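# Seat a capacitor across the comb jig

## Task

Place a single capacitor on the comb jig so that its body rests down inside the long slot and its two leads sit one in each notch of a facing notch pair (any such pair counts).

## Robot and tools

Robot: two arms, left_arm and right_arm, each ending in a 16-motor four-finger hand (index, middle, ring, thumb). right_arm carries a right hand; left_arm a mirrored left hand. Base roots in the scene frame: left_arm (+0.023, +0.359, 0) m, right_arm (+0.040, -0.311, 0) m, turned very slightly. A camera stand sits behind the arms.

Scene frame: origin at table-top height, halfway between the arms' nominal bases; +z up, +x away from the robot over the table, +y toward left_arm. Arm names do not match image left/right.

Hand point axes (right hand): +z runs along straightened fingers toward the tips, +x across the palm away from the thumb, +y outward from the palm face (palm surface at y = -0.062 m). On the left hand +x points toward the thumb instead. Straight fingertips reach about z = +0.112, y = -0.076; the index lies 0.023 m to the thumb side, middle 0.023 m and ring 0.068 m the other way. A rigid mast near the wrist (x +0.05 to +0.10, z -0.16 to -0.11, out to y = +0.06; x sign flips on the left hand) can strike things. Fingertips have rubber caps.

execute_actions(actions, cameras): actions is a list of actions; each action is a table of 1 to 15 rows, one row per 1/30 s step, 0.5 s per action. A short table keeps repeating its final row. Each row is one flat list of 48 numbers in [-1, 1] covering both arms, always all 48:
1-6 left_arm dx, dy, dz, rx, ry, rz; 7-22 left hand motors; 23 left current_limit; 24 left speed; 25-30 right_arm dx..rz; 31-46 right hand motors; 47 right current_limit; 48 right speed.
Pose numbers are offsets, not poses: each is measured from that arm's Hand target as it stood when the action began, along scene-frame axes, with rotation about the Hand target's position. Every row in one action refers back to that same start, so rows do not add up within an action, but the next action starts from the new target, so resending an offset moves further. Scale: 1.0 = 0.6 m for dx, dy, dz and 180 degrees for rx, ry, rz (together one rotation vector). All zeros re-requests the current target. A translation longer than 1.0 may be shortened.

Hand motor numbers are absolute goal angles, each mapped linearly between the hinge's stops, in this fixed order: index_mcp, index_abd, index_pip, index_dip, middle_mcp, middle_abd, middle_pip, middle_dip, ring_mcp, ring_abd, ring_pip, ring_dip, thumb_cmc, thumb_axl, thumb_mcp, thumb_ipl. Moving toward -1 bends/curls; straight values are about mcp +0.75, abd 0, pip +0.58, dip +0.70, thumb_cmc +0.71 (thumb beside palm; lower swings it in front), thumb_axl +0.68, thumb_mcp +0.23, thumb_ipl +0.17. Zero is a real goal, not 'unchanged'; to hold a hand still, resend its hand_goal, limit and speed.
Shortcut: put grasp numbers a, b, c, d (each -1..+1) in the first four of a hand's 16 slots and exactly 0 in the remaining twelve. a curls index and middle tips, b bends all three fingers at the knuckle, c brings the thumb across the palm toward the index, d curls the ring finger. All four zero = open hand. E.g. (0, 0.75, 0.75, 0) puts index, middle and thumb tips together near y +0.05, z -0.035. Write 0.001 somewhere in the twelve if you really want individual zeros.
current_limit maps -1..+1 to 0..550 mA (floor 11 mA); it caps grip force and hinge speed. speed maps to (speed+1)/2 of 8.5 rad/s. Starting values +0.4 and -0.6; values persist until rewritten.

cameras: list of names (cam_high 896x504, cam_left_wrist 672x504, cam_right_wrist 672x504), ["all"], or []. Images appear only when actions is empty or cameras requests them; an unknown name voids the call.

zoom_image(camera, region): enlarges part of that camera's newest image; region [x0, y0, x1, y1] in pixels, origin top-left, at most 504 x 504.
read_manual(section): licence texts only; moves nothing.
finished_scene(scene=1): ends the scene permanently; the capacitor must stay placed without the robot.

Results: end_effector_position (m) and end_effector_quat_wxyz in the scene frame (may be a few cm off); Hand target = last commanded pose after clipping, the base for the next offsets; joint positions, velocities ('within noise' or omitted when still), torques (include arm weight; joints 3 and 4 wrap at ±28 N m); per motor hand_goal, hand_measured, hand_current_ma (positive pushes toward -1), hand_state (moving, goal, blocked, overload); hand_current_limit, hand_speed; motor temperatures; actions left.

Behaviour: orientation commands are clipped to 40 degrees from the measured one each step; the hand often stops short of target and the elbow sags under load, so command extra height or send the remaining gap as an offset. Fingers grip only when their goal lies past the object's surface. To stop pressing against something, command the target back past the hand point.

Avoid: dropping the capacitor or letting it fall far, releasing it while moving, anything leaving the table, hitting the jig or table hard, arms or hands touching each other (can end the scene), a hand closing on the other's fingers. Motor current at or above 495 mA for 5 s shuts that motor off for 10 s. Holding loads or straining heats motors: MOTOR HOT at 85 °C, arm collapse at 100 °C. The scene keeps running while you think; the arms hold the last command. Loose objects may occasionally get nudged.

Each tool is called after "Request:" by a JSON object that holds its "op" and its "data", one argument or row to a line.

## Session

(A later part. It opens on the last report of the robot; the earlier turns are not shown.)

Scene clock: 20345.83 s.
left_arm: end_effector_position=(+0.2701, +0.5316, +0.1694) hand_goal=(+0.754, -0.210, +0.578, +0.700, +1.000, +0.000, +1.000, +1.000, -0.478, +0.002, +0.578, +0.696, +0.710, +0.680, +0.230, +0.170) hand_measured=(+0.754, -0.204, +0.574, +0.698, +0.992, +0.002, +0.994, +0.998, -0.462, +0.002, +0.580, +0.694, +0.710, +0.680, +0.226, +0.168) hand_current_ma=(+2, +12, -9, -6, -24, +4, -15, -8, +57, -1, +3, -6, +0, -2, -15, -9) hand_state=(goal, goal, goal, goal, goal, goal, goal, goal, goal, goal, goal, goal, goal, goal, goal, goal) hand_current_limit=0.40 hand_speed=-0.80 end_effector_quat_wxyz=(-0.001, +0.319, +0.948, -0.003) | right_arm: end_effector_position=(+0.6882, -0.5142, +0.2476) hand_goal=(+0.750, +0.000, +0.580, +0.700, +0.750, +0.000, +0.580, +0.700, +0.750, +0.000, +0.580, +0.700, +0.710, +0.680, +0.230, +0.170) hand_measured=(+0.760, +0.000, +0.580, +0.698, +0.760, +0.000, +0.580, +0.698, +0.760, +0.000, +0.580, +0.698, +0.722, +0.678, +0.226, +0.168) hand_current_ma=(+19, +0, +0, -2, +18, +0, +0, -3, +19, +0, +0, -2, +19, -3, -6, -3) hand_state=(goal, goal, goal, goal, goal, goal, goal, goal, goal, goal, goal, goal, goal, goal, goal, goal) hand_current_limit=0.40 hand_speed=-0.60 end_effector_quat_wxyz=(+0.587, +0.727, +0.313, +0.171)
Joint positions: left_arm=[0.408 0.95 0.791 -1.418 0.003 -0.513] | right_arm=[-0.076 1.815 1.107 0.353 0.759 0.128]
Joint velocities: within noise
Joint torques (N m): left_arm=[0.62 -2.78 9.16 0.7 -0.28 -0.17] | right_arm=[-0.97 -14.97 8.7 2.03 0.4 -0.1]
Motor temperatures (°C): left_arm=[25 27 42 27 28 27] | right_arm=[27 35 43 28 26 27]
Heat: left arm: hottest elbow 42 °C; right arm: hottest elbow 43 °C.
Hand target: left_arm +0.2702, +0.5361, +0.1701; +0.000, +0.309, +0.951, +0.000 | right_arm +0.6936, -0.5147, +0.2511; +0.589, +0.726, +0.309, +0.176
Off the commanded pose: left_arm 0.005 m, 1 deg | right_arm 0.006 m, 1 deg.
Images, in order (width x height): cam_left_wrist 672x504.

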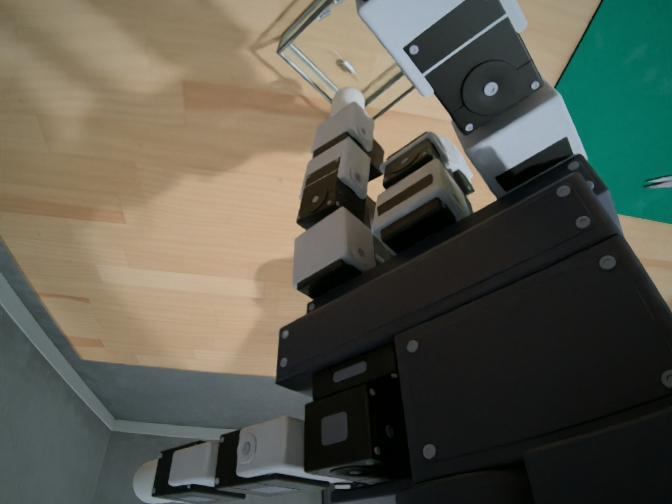

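Request:
{"op": "zoom_image", "data": {
  "camera": "cam_left_wrist",
  "region": [260, 0, 440, 130]
}}

Scaled by 2.800 from the camera's 672x504 image, which has a finer 960x720 frame.

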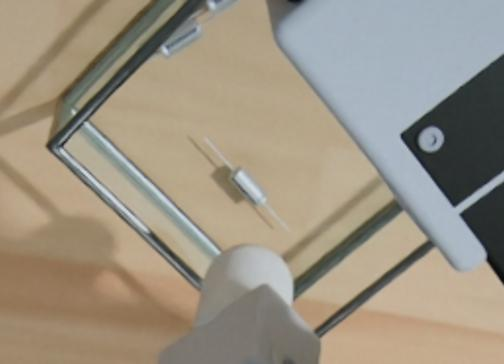

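Request:
{"op": "execute_actions", "data": {
  "actions": [
    [[0,0,-0.01,0,0,0,0.753,-0.21,0.577,0.7,1,0,1,1,-0.479,0.001,0.577,0.696,0.71,0.68,0.23,0.17,0.4,-0.8,0,0,0,0,0,0,0,0,0,0,0,0,0,0,0,0,0,0,0,0,0,0,0.4,-0.6],[0,0,-0.02,0,0,0,0.753,-0.21,0.577,0.7,1,0,1,1,-0.479,0.001,0.577,0.696,0.71,0.68,0.23,0.17,0.4,-0.8,0,0,0,0,0,0,0,0,0,0,0,0,0,0,0,0,0,0,0,0,0,0,0.4,-0.6],[0,0,-0.03,0,0,0,0.753,-0.21,0.577,0.7,1,0,1,1,-0.479,0.001,0.577,0.696,0.71,0.68,0.23,0.17,0.4,-0.8,0,0,0,0,0,0,0,0,0,0,0,0,0,0,0,0,0,0,0,0,0,0,0.4,-0.6],[0,0,-0.04,0,0,0,0.753,-0.21,0.577,0.7,1,0,1,1,-0.479,0.001,0.577,0.696,0.71,0.68,0.23,0.17,0.4,-0.8,0,0,0,0,0,0,0,0,0,0,0,0,0,0,0,0,0,0,0,0,0,0,0.4,-0.6],[0,0,-0.05,0,0,0,0.753,-0.21,0.577,0.7,1,0,1,1,-0.479,0.001,0.577,0.696,0.71,0.68,0.23,0.17,0.4,-0.8,0,0,0,0,0,0,0,0,0,0,0,0,0,0,0,0,0,0,0,0,0,0,0.4,-0.6],[0,0,-0.0555,0,0,0,0.753,-0.21,0.577,0.7,1,0,1,1,-0.479,0.001,0.577,0.696,0.71,0.68,0.23,0.17,0.4,-0.8,0,0,0,0,0,0,0,0,0,0,0,0,0,0,0,0,0,0,0,0,0,0,0.4,-0.6]]
  ],
  "cameras": ["cam_left_wrist"]
}}

Request:
{"op": "zoom_image", "data": {
  "camera": "cam_left_wrist",
  "region": [240, 0, 440, 150]
}}

Scene clock: 20429.30 s.
left_arm: end_effector_position=(+0.2694, +0.5313, +0.1360) hand_goal=(+0.754, -0.210, +0.578, +0.700, +1.000, +0.000, +1.000, +1.000, -0.478, +0.002, +0.578, +0.696, +0.710, +0.680, +0.230, +0.170) hand_measured=(+0.754, -0.204, +0.574, +0.698, +0.992, +0.002, +0.994, +0.998, -0.462, +0.002, +0.580, +0.694, +0.710, +0.680, +0.226, +0.168) hand_current_ma=(+2, +12, -9, -6, -24, +4, -15, -8, +57, -1, +3, -6, +0, -2, -15, -9) hand_state=(goal, goal, goal, goal, goal, goal, goal, goal, goal, goal, goal, goal, goal, goal, goal, goal) hand_current_limit=0.40 hand_speed=-0.80 end_effector_quat_wxyz=(-0.001, +0.319, +0.948, -0.003) | right_arm: end_effector_position=(+0.6882, -0.5142, +0.2476) hand_goal=(+0.750, +0.000, +0.580, +0.700, +0.750, +0.000, +0.580, +0.700, +0.750, +0.000, +0.580, +0.700, +0.710, +0.680, +0.230, +0.170) hand_measured=(+0.760, +0.000, +0.580, +0.698, +0.760, +0.000, +0.580, +0.698, +0.760, +0.000, +0.580, +0.698, +0.722, +0.678, +0.226, +0.168) hand_current_ma=(+19, +0, +0, -2, +18, +0, +0, -3, +19, +0, +0, -2, +19, -3, -6, -3) hand_state=(goal, goal, goal, goal, goal, goal, goal, goal, goal, goal, goal, goal, goal, goal, goal, goal) hand_current_limit=0.40 hand_speed=-0.60 end_effector_quat_wxyz=(+0.587, +0.727, +0.313, +0.171)
Joint positions: left_arm=[0.408 0.97 0.713 -1.32 0.003 -0.514] | right_arm=[-0.076 1.815 1.107 0.353 0.759 0.128]
Joint torques (N m): left_arm=[0.5 -2.73 9.14 0.69 -0.28 -0.15] | right_arm=[-1.2 -15.21 8.81 2.04 0.38 -0.08]
Heat: left arm: hottest elbow 41 °C; right arm: hottest elbow 43 °C.
Hand target: left_arm +0.2702, +0.5361, +0.1367; +0.000, +0.309, +0.951, +0.000 | right_arm +0.6936, -0.5147, +0.2511; +0.589, +0.726, +0.309, +0.176
Off the commanded pose: left_arm 0.005 m, 1 deg | right_arm 0.006 m, 1 deg.
Images, in order (width x height): cam_left_wrist 672x504.

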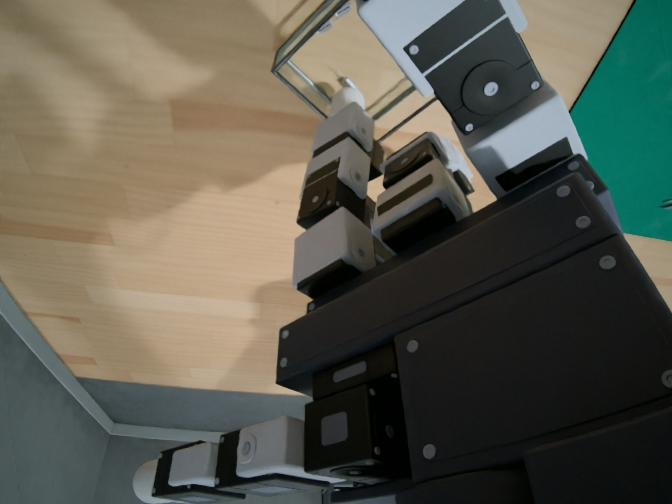

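Scaled by 2.520 from the camera's 672x504 image, which has a finer 960x720 frame.

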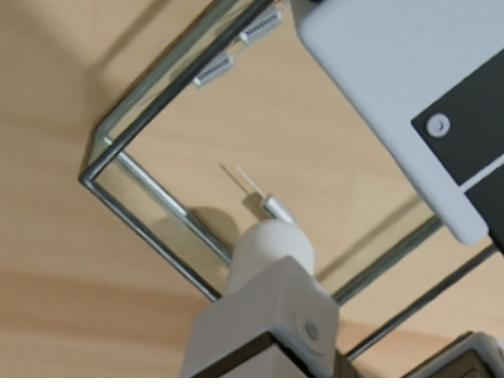

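Request:
{"op": "execute_actions", "data": {
  "actions": [
    [[0,0,0,0,0,0,0.753,-0.145,0.577,0.7,1,0,1,1,-0.479,0.001,0.577,0.696,0.71,0.68,0.23,0.17,0.4,-0.965,0,0,0,0,0,0,0,0,0,0,0,0,0,0,0,0,0,0,0,0,0,0,0.4,-0.6]]
  ],
  "cameras": ["cam_left_wrist"]
}}

Request:
{"op": "zoom_image", "data": {
  "camera": "cam_left_wrist",
  "region": [240, 0, 440, 150]
}}

Scene clock: 20462.43 s.
left_arm: end_effector_position=(+0.2696, +0.5314, +0.1361) hand_goal=(+0.754, -0.144, +0.578, +0.700, +1.000, +0.000, +1.000, +1.000, -0.478, +0.002, +0.578, +0.696, +0.710, +0.680, +0.230, +0.170) hand_measured=(+0.754, -0.160, +0.576, +0.698, +0.992, +0.002, +0.994, +0.998, -0.462, +0.002, +0.580, +0.694, +0.710, +0.680, +0.226, +0.168) hand_current_ma=(+2, -43, -5, -6, -24, +4, -15, -8, +57, -1, +3, -6, +0, -2, -15, -9) hand_state=(goal, goal, goal, goal, goal, goal, goal, goal, goal, goal, goal, goal, goal, goal, goal, goal) hand_current_limit=0.40 hand_speed=-0.96 end_effector_quat_wxyz=(-0.001, +0.319, +0.948, -0.003) | right_arm: end_effector_position=(+0.6882, -0.5142, +0.2476) hand_goal=(+0.750, +0.000, +0.580, +0.700, +0.750, +0.000, +0.580, +0.700, +0.750, +0.000, +0.580, +0.700, +0.710, +0.680, +0.230, +0.170) hand_measured=(+0.760, +0.000, +0.580, +0.698, +0.760, +0.000, +0.580, +0.698, +0.760, +0.000, +0.580, +0.698, +0.722, +0.678, +0.226, +0.168) hand_current_ma=(+19, +0, +0, -2, +18, +0, +0, -3, +19, +0, +0, -2, +19, -3, -6, -3) hand_state=(goal, goal, goal, goal, goal, goal, goal, goal, goal, goal, goal, goal, goal, goal, goal, goal) hand_current_limit=0.40 hand_speed=-0.60 end_effector_quat_wxyz=(+0.587, +0.727, +0.313, +0.171)
Joint positions: left_arm=[0.408 0.97 0.713 -1.319 0.003 -0.514] | right_arm=[-0.076 1.815 1.107 0.353 0.759 0.128]
Joint torques (N m): left_arm=[0.5 -2.73 9.13 0.65 -0.28 -0.16] | right_arm=[-1.08 -14.97 8.77 2.1 0.41 -0.1]
Heat: left arm: hottest elbow 42 °C; right arm: hottest elbow 43 °C.
Hand target: left_arm +0.2701, +0.5361, +0.1367; +0.000, +0.309, +0.951, +0.000 | right_arm +0.6936, -0.5147, +0.2511; +0.589, +0.726, +0.309, +0.176
Off the commanded pose: left_arm 0.005 m, 1 deg | right_arm 0.006 m, 1 deg.
Images, in order (width x height): cam_left_wrist 672x504.

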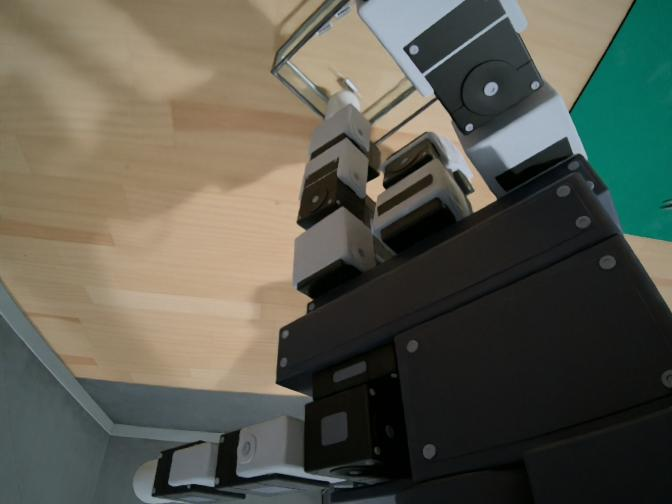

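Scaled by 2.520 from the camera's 672x504 image, which has a finer 960x720 frame.

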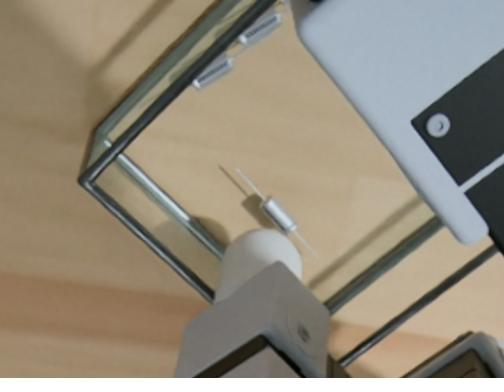

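Request:
{"op": "execute_actions", "data": {
  "actions": [
    [[0,0,0,0,0,0,0.753,0.285,0.577,0.7,1,0,1,1,-0.479,0.001,0.577,0.696,0.71,0.68,0.23,0.17,0.4,-0.75,0,0,0,0,0,0,0,0,0,0,0,0,0,0,0,0,0,0,0,0,0,0,0.4,-0.6]]
  ],
  "cameras": ["cam_left_wrist"]
}}

Request:
{"op": "zoom_image", "data": {
  "camera": "cam_left_wrist",
  "region": [220, 0, 440, 165]
}}

Scene clock: 20471.13 s.
left_arm: end_effector_position=(+0.2700, +0.5316, +0.1362) hand_goal=(+0.754, +0.286, +0.578, +0.700, +1.000, +0.000, +1.000, +1.000, -0.478, +0.002, +0.578, +0.696, +0.710, +0.680, +0.230, +0.170) hand_measured=(+0.754, +0.268, +0.576, +0.698, +0.992, +0.002, +0.994, +0.998, -0.462, +0.002, +0.580, +0.694, +0.710, +0.680, +0.226, +0.168) hand_current_ma=(+1, -54, -5, -6, -24, +4, -15, -8, +57, -1, +3, -6, +0, -2, -15, -9) hand_state=(goal, goal, goal, goal, goal, goal, goal, goal, goal, goal, goal, goal, goal, goal, goal, goal) hand_current_limit=0.40 hand_speed=-0.75 end_effector_quat_wxyz=(+0.000, +0.319, +0.948, -0.002) | right_arm: end_effector_position=(+0.6882, -0.5142, +0.2476) hand_goal=(+0.750, +0.000, +0.580, +0.700, +0.750, +0.000, +0.580, +0.700, +0.750, +0.000, +0.580, +0.700, +0.710, +0.680, +0.230, +0.170) hand_measured=(+0.760, +0.000, +0.580, +0.698, +0.760, +0.000, +0.580, +0.698, +0.760, +0.000, +0.580, +0.698, +0.722, +0.678, +0.226, +0.168) hand_current_ma=(+19, +0, +0, -2, +18, +0, +0, -3, +19, +0, +0, -2, +19, -3, -6, -3) hand_state=(goal, goal, goal, goal, goal, goal, goal, goal, goal, goal, goal, goal, goal, goal, goal, goal) hand_current_limit=0.40 hand_speed=-0.60 end_effector_quat_wxyz=(+0.587, +0.727, +0.313, +0.171)
Joint positions: left_arm=[0.408 0.97 0.713 -1.317 0.003 -0.514] | right_arm=[-0.076 1.815 1.107 0.353 0.759 0.128]
Joint torques (N m): left_arm=[0.56 -2.67 9.13 0.59 -0.29 -0.16] | right_arm=[-0.97 -15.03 8.76 1.99 0.39 -0.1]
Heat: left arm: hottest elbow 42 °C; right arm: hottest elbow 43 °C.
Hand target: left_arm +0.2701, +0.5361, +0.1367; +0.000, +0.309, +0.951, +0.000 | right_arm +0.6936, -0.5147, +0.2511; +0.589, +0.726, +0.309, +0.176
Off the commanded pose: left_arm 0.005 m, 1 deg | right_arm 0.006 m, 1 deg.
Images, in order (width x height): cam_left_wrist 672x504.

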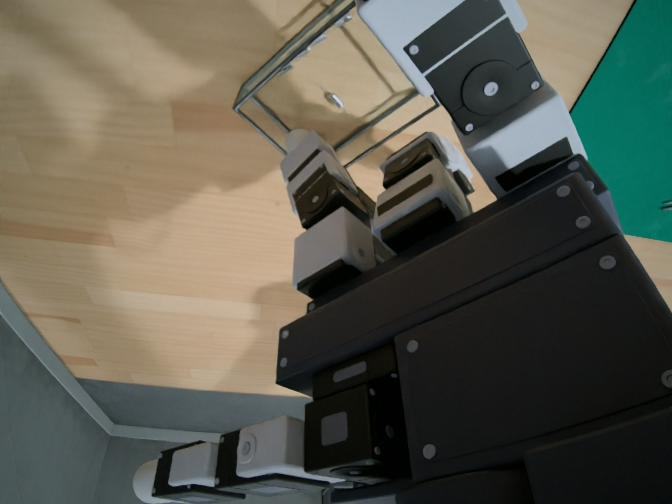

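Scaled by 2.291 from the camera's 672x504 image, which has a finer 960x720 frame.

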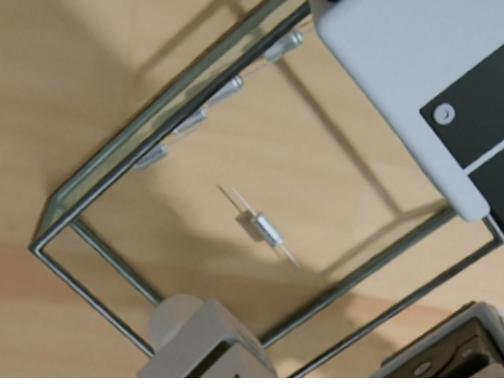

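Request:
{"op": "execute_actions", "data": {
  "actions": [
    [[0,0,0,0,0,0,0.753,0.04,0.577,0.7,1,0,1,1,-0.479,0.001,0.577,0.696,0.71,0.68,0.23,0.17,0.4,-0.9,0,0,0,0,0,0,0,0,0,0,0,0,0,0,0,0,0,0,0,0,0,0,0.4,-0.6]]
  ],
  "cameras": ["cam_left_wrist"]
}}

Request:
{"op": "zoom_image", "data": {
  "camera": "cam_left_wrist",
  "region": [220, 0, 440, 165]
}}

Scene clock: 20540.07 s.
left_arm: end_effector_position=(+0.2700, +0.5316, +0.1362) hand_goal=(+0.754, +0.040, +0.578, +0.700, +1.000, +0.000, +1.000, +1.000, -0.478, +0.002, +0.578, +0.696, +0.710, +0.680, +0.230, +0.170) hand_measured=(+0.754, +0.044, +0.576, +0.698, +0.992, +0.002, +0.994, +0.998, -0.462, +0.002, +0.580, +0.694, +0.710, +0.680, +0.226, +0.168) hand_current_ma=(+1, +7, -5, -6, -24, +4, -15, -8, +57, -1, +3, -6, +0, -2, -15, -9) hand_state=(goal, goal, goal, goal, goal, goal, goal, goal, goal, goal, goal, goal, goal, goal, goal, goal) hand_current_limit=0.40 hand_speed=-0.90 end_effector_quat_wxyz=(+0.000, +0.319, +0.948, -0.002) | right_arm: end_effector_position=(+0.6882, -0.5142, +0.2476) hand_goal=(+0.750, +0.000, +0.580, +0.700, +0.750, +0.000, +0.580, +0.700, +0.750, +0.000, +0.580, +0.700, +0.710, +0.680, +0.230, +0.170) hand_measured=(+0.760, +0.000, +0.580, +0.698, +0.760, +0.000, +0.580, +0.698, +0.760, +0.000, +0.580, +0.698, +0.722, +0.678, +0.226, +0.168) hand_current_ma=(+19, +0, +0, -2, +18, +0, +0, -3, +19, +0, +0, -2, +19, -3, -6, -3) hand_state=(goal, goal, goal, goal, goal, goal, goal, goal, goal, goal, goal, goal, goal, goal, goal, goal) hand_current_limit=0.40 hand_speed=-0.60 end_effector_quat_wxyz=(+0.587, +0.727, +0.313, +0.171)
Joint positions: left_arm=[0.408 0.97 0.713 -1.317 0.003 -0.514] | right_arm=[-0.076 1.815 1.107 0.353 0.759 0.128]
Joint torques (N m): left_arm=[0.44 -2.73 9.13 0.59 -0.29 -0.16] | right_arm=[-0.91 -14.97 8.83 2.03 0.38 -0.06]
Heat: left arm: hottest elbow 42 °C; right arm: hottest elbow 43 °C.
Hand target: left_arm +0.2701, +0.5361, +0.1367; +0.000, +0.309, +0.951, +0.000 | right_arm +0.6936, -0.5147, +0.2511; +0.589, +0.726, +0.309, +0.176
Off the commanded pose: left_arm 0.005 m, 1 deg | right_arm 0.006 m, 1 deg.
Images, in order (width x height): cam_left_wrist 672x504.

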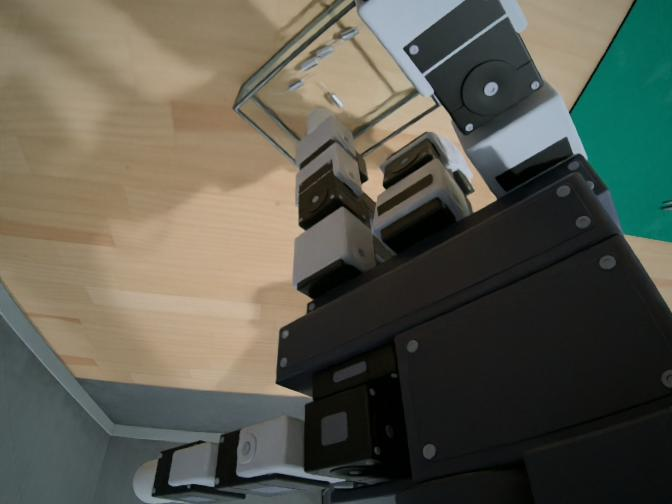

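Scaled by 2.291 from the camera's 672x504 image, which has a finer 960x720 frame.

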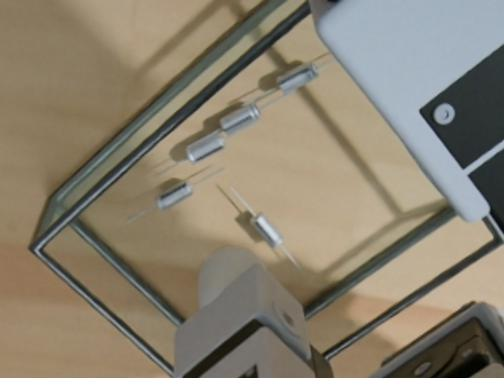

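Request:
{"op": "execute_actions", "data": {
  "actions": [],
  "cameras": ["cam_left_wrist"]
}}

Request:
{"op": "zoom_image", "data": {
  "camera": "cam_left_wrist",
  "region": [220, 0, 440, 165]
}}

Scene clock: 20547.13 s.
left_arm: end_effector_position=(+0.2700, +0.5316, +0.1362) hand_goal=(+0.754, +0.040, +0.578, +0.700, +1.000, +0.000, +1.000, +1.000, -0.478, +0.002, +0.578, +0.696, +0.710, +0.680, +0.230, +0.170) hand_measured=(+0.754, +0.044, +0.576, +0.698, +0.992, +0.002, +0.994, +0.998, -0.462, +0.002, +0.580, +0.694, +0.710, +0.680, +0.226, +0.168) hand_current_ma=(+1, +7, -5, -6, -24, +4, -15, -8, +57, -1, +3, -6, +0, -2, -15, -9) hand_state=(goal, goal, goal, goal, goal, goal, goal, goal, goal, goal, goal, goal, goal, goal, goal, goal) hand_current_limit=0.40 hand_speed=-0.90 end_effector_quat_wxyz=(+0.000, +0.319, +0.948, -0.002) | right_arm: end_effector_position=(+0.6882, -0.5142, +0.2476) hand_goal=(+0.750, +0.000, +0.580, +0.700, +0.750, +0.000, +0.580, +0.700, +0.750, +0.000, +0.580, +0.700, +0.710, +0.680, +0.230, +0.170) hand_measured=(+0.760, +0.000, +0.580, +0.698, +0.760, +0.000, +0.580, +0.698, +0.760, +0.000, +0.580, +0.698, +0.722, +0.678, +0.226, +0.168) hand_current_ma=(+19, +0, +0, -2, +18, +0, +0, -3, +19, +0, +0, -2, +19, -3, -6, -3) hand_state=(goal, goal, goal, goal, goal, goal, goal, goal, goal, goal, goal, goal, goal, goal, goal, goal) hand_current_limit=0.40 hand_speed=-0.60 end_effector_quat_wxyz=(+0.587, +0.727, +0.313, +0.171)
Joint positions: left_arm=[0.408 0.97 0.713 -1.317 0.003 -0.514] | right_arm=[-0.076 1.815 1.107 0.353 0.759 0.128]
Joint velocities: within noise
Joint torques (N m): left_arm=[0.44 -2.73 9.13 0.58 -0.29 -0.16] | right_arm=[-0.91 -15.09 8.72 2.09 0.36 -0.06]
Motor temperatures (°C): left_arm=[25 27 41 27 28 27] | right_arm=[27 35 43 28 26 27]
Heat: left arm: hottest elbow 41 °C; right arm: hottest elbow 43 °C.
Hand target: left_arm +0.2701, +0.5361, +0.1367; +0.000, +0.309, +0.951, +0.000 | right_arm +0.6936, -0.5147, +0.2511; +0.589, +0.726, +0.309, +0.176
Off the commanded pose: left_arm 0.005 m, 1 deg | right_arm 0.006 m, 1 deg.
Images, in order (width x height): cam_left_wrist 672x504.

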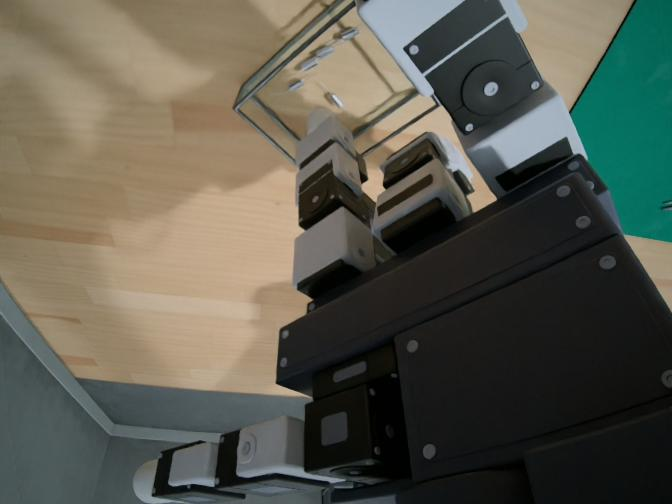

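Scaled by 2.291 from the camera's 672x504 image, which has a finer 960x720 frame.

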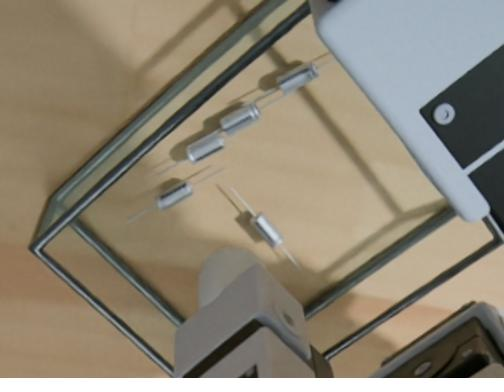

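Request:
{"op": "execute_actions", "data": {
  "actions": [
    [[0,0,0.0067,0,0,0,0.753,0.03,0.577,0.7,1,0,1,1,-0.479,0.001,0.577,0.696,0.71,0.68,0.23,0.17,0.4,-0.9,0,0,0,0,0,0,0,0,0,0,0,0,0,0,0,0,0,0,0,0,0,0,0.4,-0.6],[0,0,0.02,0,0,0,0.753,0.01,0.577,0.7,1,0,1,1,-0.479,0.001,0.577,0.696,0.71,0.68,0.23,0.17,0.4,-0.9,0,0,0,0,0,0,0,0,0,0,0,0,0,0,0,0,0,0,0,0,0,0,0.4,-0.6],[0,0,0.035,0,0,0,0.753,-0.01,0.577,0.7,1,0,1,1,-0.479,0.001,0.577,0.696,0.71,0.68,0.23,0.17,0.4,-0.9,0,0,0,0,0,0,0,0,0,0,0,0,0,0,0,0,0,0,0,0,0,0,0.4,-0.6],[0,0,0.05,0,0,0,0.753,-0.03,0.577,0.7,1,0,1,1,-0.479,0.001,0.577,0.696,0.71,0.68,0.23,0.17,0.4,-0.9,0,0,0,0,0,0,0,0,0,0,0,0,0,0,0,0,0,0,0,0,0,0,0.4,-0.6],[0,0,0.065,0,0,0,0.753,-0.03,0.577,0.7,1,0,1,1,-0.479,0.001,0.577,0.696,0.71,0.68,0.23,0.17,0.4,-0.9,0,0,0,0,0,0,0,0,0,0,0,0,0,0,0,0,0,0,0,0,0,0,0.4,-0.6],[0,0,0.08,0,0,0,0.753,-0.03,0.577,0.7,1,0,1,1,-0.479,0.001,0.577,0.696,0.71,0.68,0.23,0.17,0.4,-0.9,0,0,0,0,0,0,0,0,0,0,0,0,0,0,0,0,0,0,0,0,0,0,0.4,-0.6],[0,0,0.095,0,0,0,0.753,-0.03,0.577,0.7,1,0,1,1,-0.479,0.001,0.577,0.696,0.71,0.68,0.23,0.17,0.4,-0.9,0,0,0,0,0,0,0,0,0,0,0,0,0,0,0,0,0,0,0,0,0,0,0.4,-0.6],[0,0,0.105,0,0,0,0.753,-0.03,0.577,0.7,1,0,1,1,-0.479,0.001,0.577,0.696,0.71,0.68,0.23,0.17,0.4,-0.9,0,0,0,0,0,0,0,0,0,0,0,0,0,0,0,0,0,0,0,0,0,0,0.4,-0.6]],
    [[0,0,0,0,0,0,0.753,-0.03,0.577,0.7,1,0,1,1,-0.479,0.001,0.577,0.696,0.71,0.68,0.23,0.17,0.4,-0.9,0,0,0,0,0,0,0,0,0,0,0,0,0,0,0,0,0,0,0,0,0,0,0.4,-0.6]]
  ],
  "cameras": []
}}

Scene clock: 20595.97 s.
left_arm: end_effector_position=(+0.2608, +0.5282, +0.1781) hand_goal=(+0.754, -0.030, +0.578, +0.700, +1.000, +0.000, +1.000, +1.000, -0.478, +0.002, +0.578, +0.696, +0.710, +0.680, +0.230, +0.170) hand_measured=(+0.754, -0.026, +0.576, +0.698, +0.992, +0.002, +0.994, +0.998, -0.462, +0.002, +0.580, +0.694, +0.710, +0.680, +0.226, +0.168) hand_current_ma=(+0, +7, -5, -6, -24, +4, -15, -8, +57, -1, +3, -6, +0, -2, -15, -9) hand_state=(goal, goal, goal, goal, goal, goal, goal, goal, goal, goal, goal, goal, goal, goal, goal, goal) hand_current_limit=0.40 hand_speed=-0.90 end_effector_quat_wxyz=(-0.015, +0.318, +0.948, -0.015) | right_arm: end_effector_position=(+0.6882, -0.5142, +0.2476) hand_goal=(+0.750, +0.000, +0.580, +0.700, +0.750, +0.000, +0.580, +0.700, +0.750, +0.000, +0.580, +0.700, +0.710, +0.680, +0.230, +0.170) hand_measured=(+0.760, +0.000, +0.580, +0.698, +0.760, +0.000, +0.580, +0.698, +0.760, +0.000, +0.580, +0.698, +0.722, +0.678, +0.226, +0.168) hand_current_ma=(+19, +0, +0, -2, +18, +0, +0, -3, +19, +0, +0, -2, +19, -3, -6, -3) hand_state=(goal, goal, goal, goal, goal, goal, goal, goal, goal, goal, goal, goal, goal, goal, goal, goal) hand_current_limit=0.40 hand_speed=-0.60 end_effector_quat_wxyz=(+0.587, +0.727, +0.313, +0.171)
Joint positions: left_arm=[0.409 0.942 0.814 -1.485 0.002 -0.514] | right_arm=[-0.076 1.815 1.107 0.353 0.759 0.128]
Joint torques (N m): left_arm=[0.44 -3.14 12.83 -0.01 -0.24 -0.17] | right_arm=[-0.91 -14.92 8.83 2.14 0.41 -0.1]
Heat: left arm: hottest elbow 42 °C; right arm: hottest elbow 43 °C.
Hand target: left_arm +0.2701, +0.5361, +0.1998; +0.000, +0.309, +0.951, +0.000 | right_arm +0.6936, -0.5147, +0.2511; +0.589, +0.726, +0.309, +0.176
Off the commanded pose: left_arm 0.025 m, 3 deg | right_arm 0.006 m, 1 deg.
No camera images: "cameras" was empty.

Request:
{"op": "execute_actions", "data": {
  "actions": [
    [[-0.007,0,0,0,0,-0.0097,0.78,0,0.55,0,0.95,-0.05,0.8,0.5,-0.479,0.001,0.577,0.696,0.71,0.68,0.23,0.17,0.4,-0.85,0,0,0,0,0,0,0,0,0,0,0,0,0,0,0,0,0,0,0,0,0,0,0.4,-0.6],[-0.014,0,0,0,0,-0.0194,0.794,0.04,0.533,-1,0.794,-0.10,0.533,-1,-0.479,0.001,0.577,0.696,0.71,0.68,0.23,0.17,0.4,-0.85,0,0,0,0,0,0,0,0,0,0,0,0,0,0,0,0,0,0,0,0,0,0,0.4,-0.6]],
    [[0,0,0,0,0,0,0.794,0.04,0.533,-1,0.794,-0.10,0.533,-1,-0.479,0.001,0.577,0.696,0.71,0.68,0.23,0.17,0.4,-0.85,0,0,0,0,0,0,0,0,0,0,0,0,0,0,0,0,0,0,0,0,0,0,0.4,-0.6]]
  ],
  "cameras": ["cam_left_wrist"]
}}

Request:
{"op": "zoom_image", "data": {
  "camera": "cam_left_wrist",
  "region": [220, 0, 440, 165]
}}

Scene clock: 20612.93 s.
left_arm: end_effector_position=(+0.2563, +0.5312, +0.1843) hand_goal=(+0.794, +0.040, +0.534, -1.000, +0.794, -0.100, +0.534, -1.000, -0.478, +0.002, +0.578, +0.696, +0.710, +0.680, +0.230, +0.170) hand_measured=(+0.790, +0.036, +0.536, -0.996, +0.794, -0.096, +0.536, -0.996, -0.462, +0.002, +0.580, +0.694, +0.710, +0.680, +0.226, +0.168) hand_current_ma=(-14, -8, +7, +10, +0, +8, +6, +8, +57, -1, +3, -6, +0, -2, -15, -9) hand_state=(goal, goal, goal, goal, goal, goal, goal, goal, goal, goal, goal, goal, goal, goal, goal, goal) hand_current_limit=0.40 hand_speed=-0.85 end_effector_quat_wxyz=(-0.011, +0.337, +0.941, -0.010) | right_arm: end_effector_position=(+0.6882, -0.5142, +0.2476) hand_goal=(+0.750, +0.000, +0.580, +0.700, +0.750, +0.000, +0.580, +0.700, +0.750, +0.000, +0.580, +0.700, +0.710, +0.680, +0.230, +0.170) hand_measured=(+0.760, +0.000, +0.580, +0.698, +0.760, +0.000, +0.580, +0.698, +0.760, +0.000, +0.580, +0.698, +0.722, +0.678, +0.226, +0.168) hand_current_ma=(+19, +0, +0, -2, +18, +0, +0, -3, +19, +0, +0, -2, +19, -3, -6, -3) hand_state=(goal, goal, goal, goal, goal, goal, goal, goal, goal, goal, goal, goal, goal, goal, goal, goal) hand_current_limit=0.40 hand_speed=-0.60 end_effector_quat_wxyz=(+0.587, +0.727, +0.313, +0.171)
Joint positions: left_arm=[0.44 0.915 0.814 -1.5 -0.001 -0.443] | right_arm=[-0.076 1.815 1.107 0.353 0.759 0.128]
Joint torques (N m): left_arm=[0.5 -3.25 11.49 0.03 -0.17 0.03] | right_arm=[-1.03 -15.27 8.75 2.15 0.39 -0.1]
Heat: left arm: hottest elbow 43 °C; right arm: hottest elbow 43 °C.
Hand target: left_arm +0.2617, +0.5361, +0.1998; +0.000, +0.338, +0.941, +0.000 | right_arm +0.6936, -0.5147, +0.2511; +0.589, +0.726, +0.309, +0.176
Off the commanded pose: left_arm 0.017 m, 2 deg | right_arm 0.006 m, 1 deg.
not at rest: the robot was still moving 3 seconds after this call's last action.
Images, in order (width x height): cam_left_wrist 672x504.

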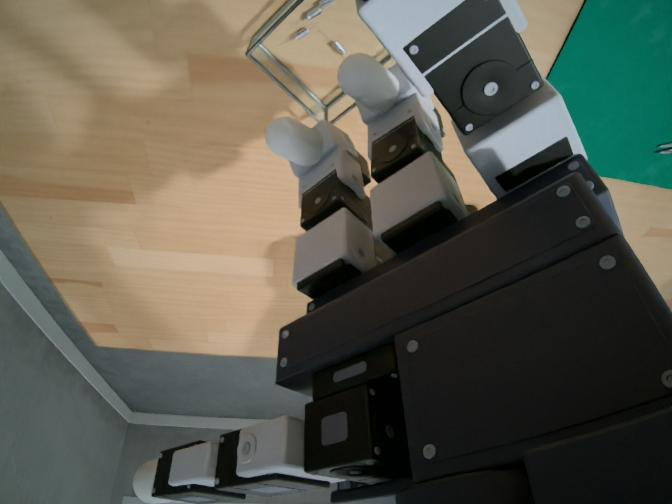

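Scaled by 2.291 from the camera's 672x504 image, which has a finer 960x720 frame.

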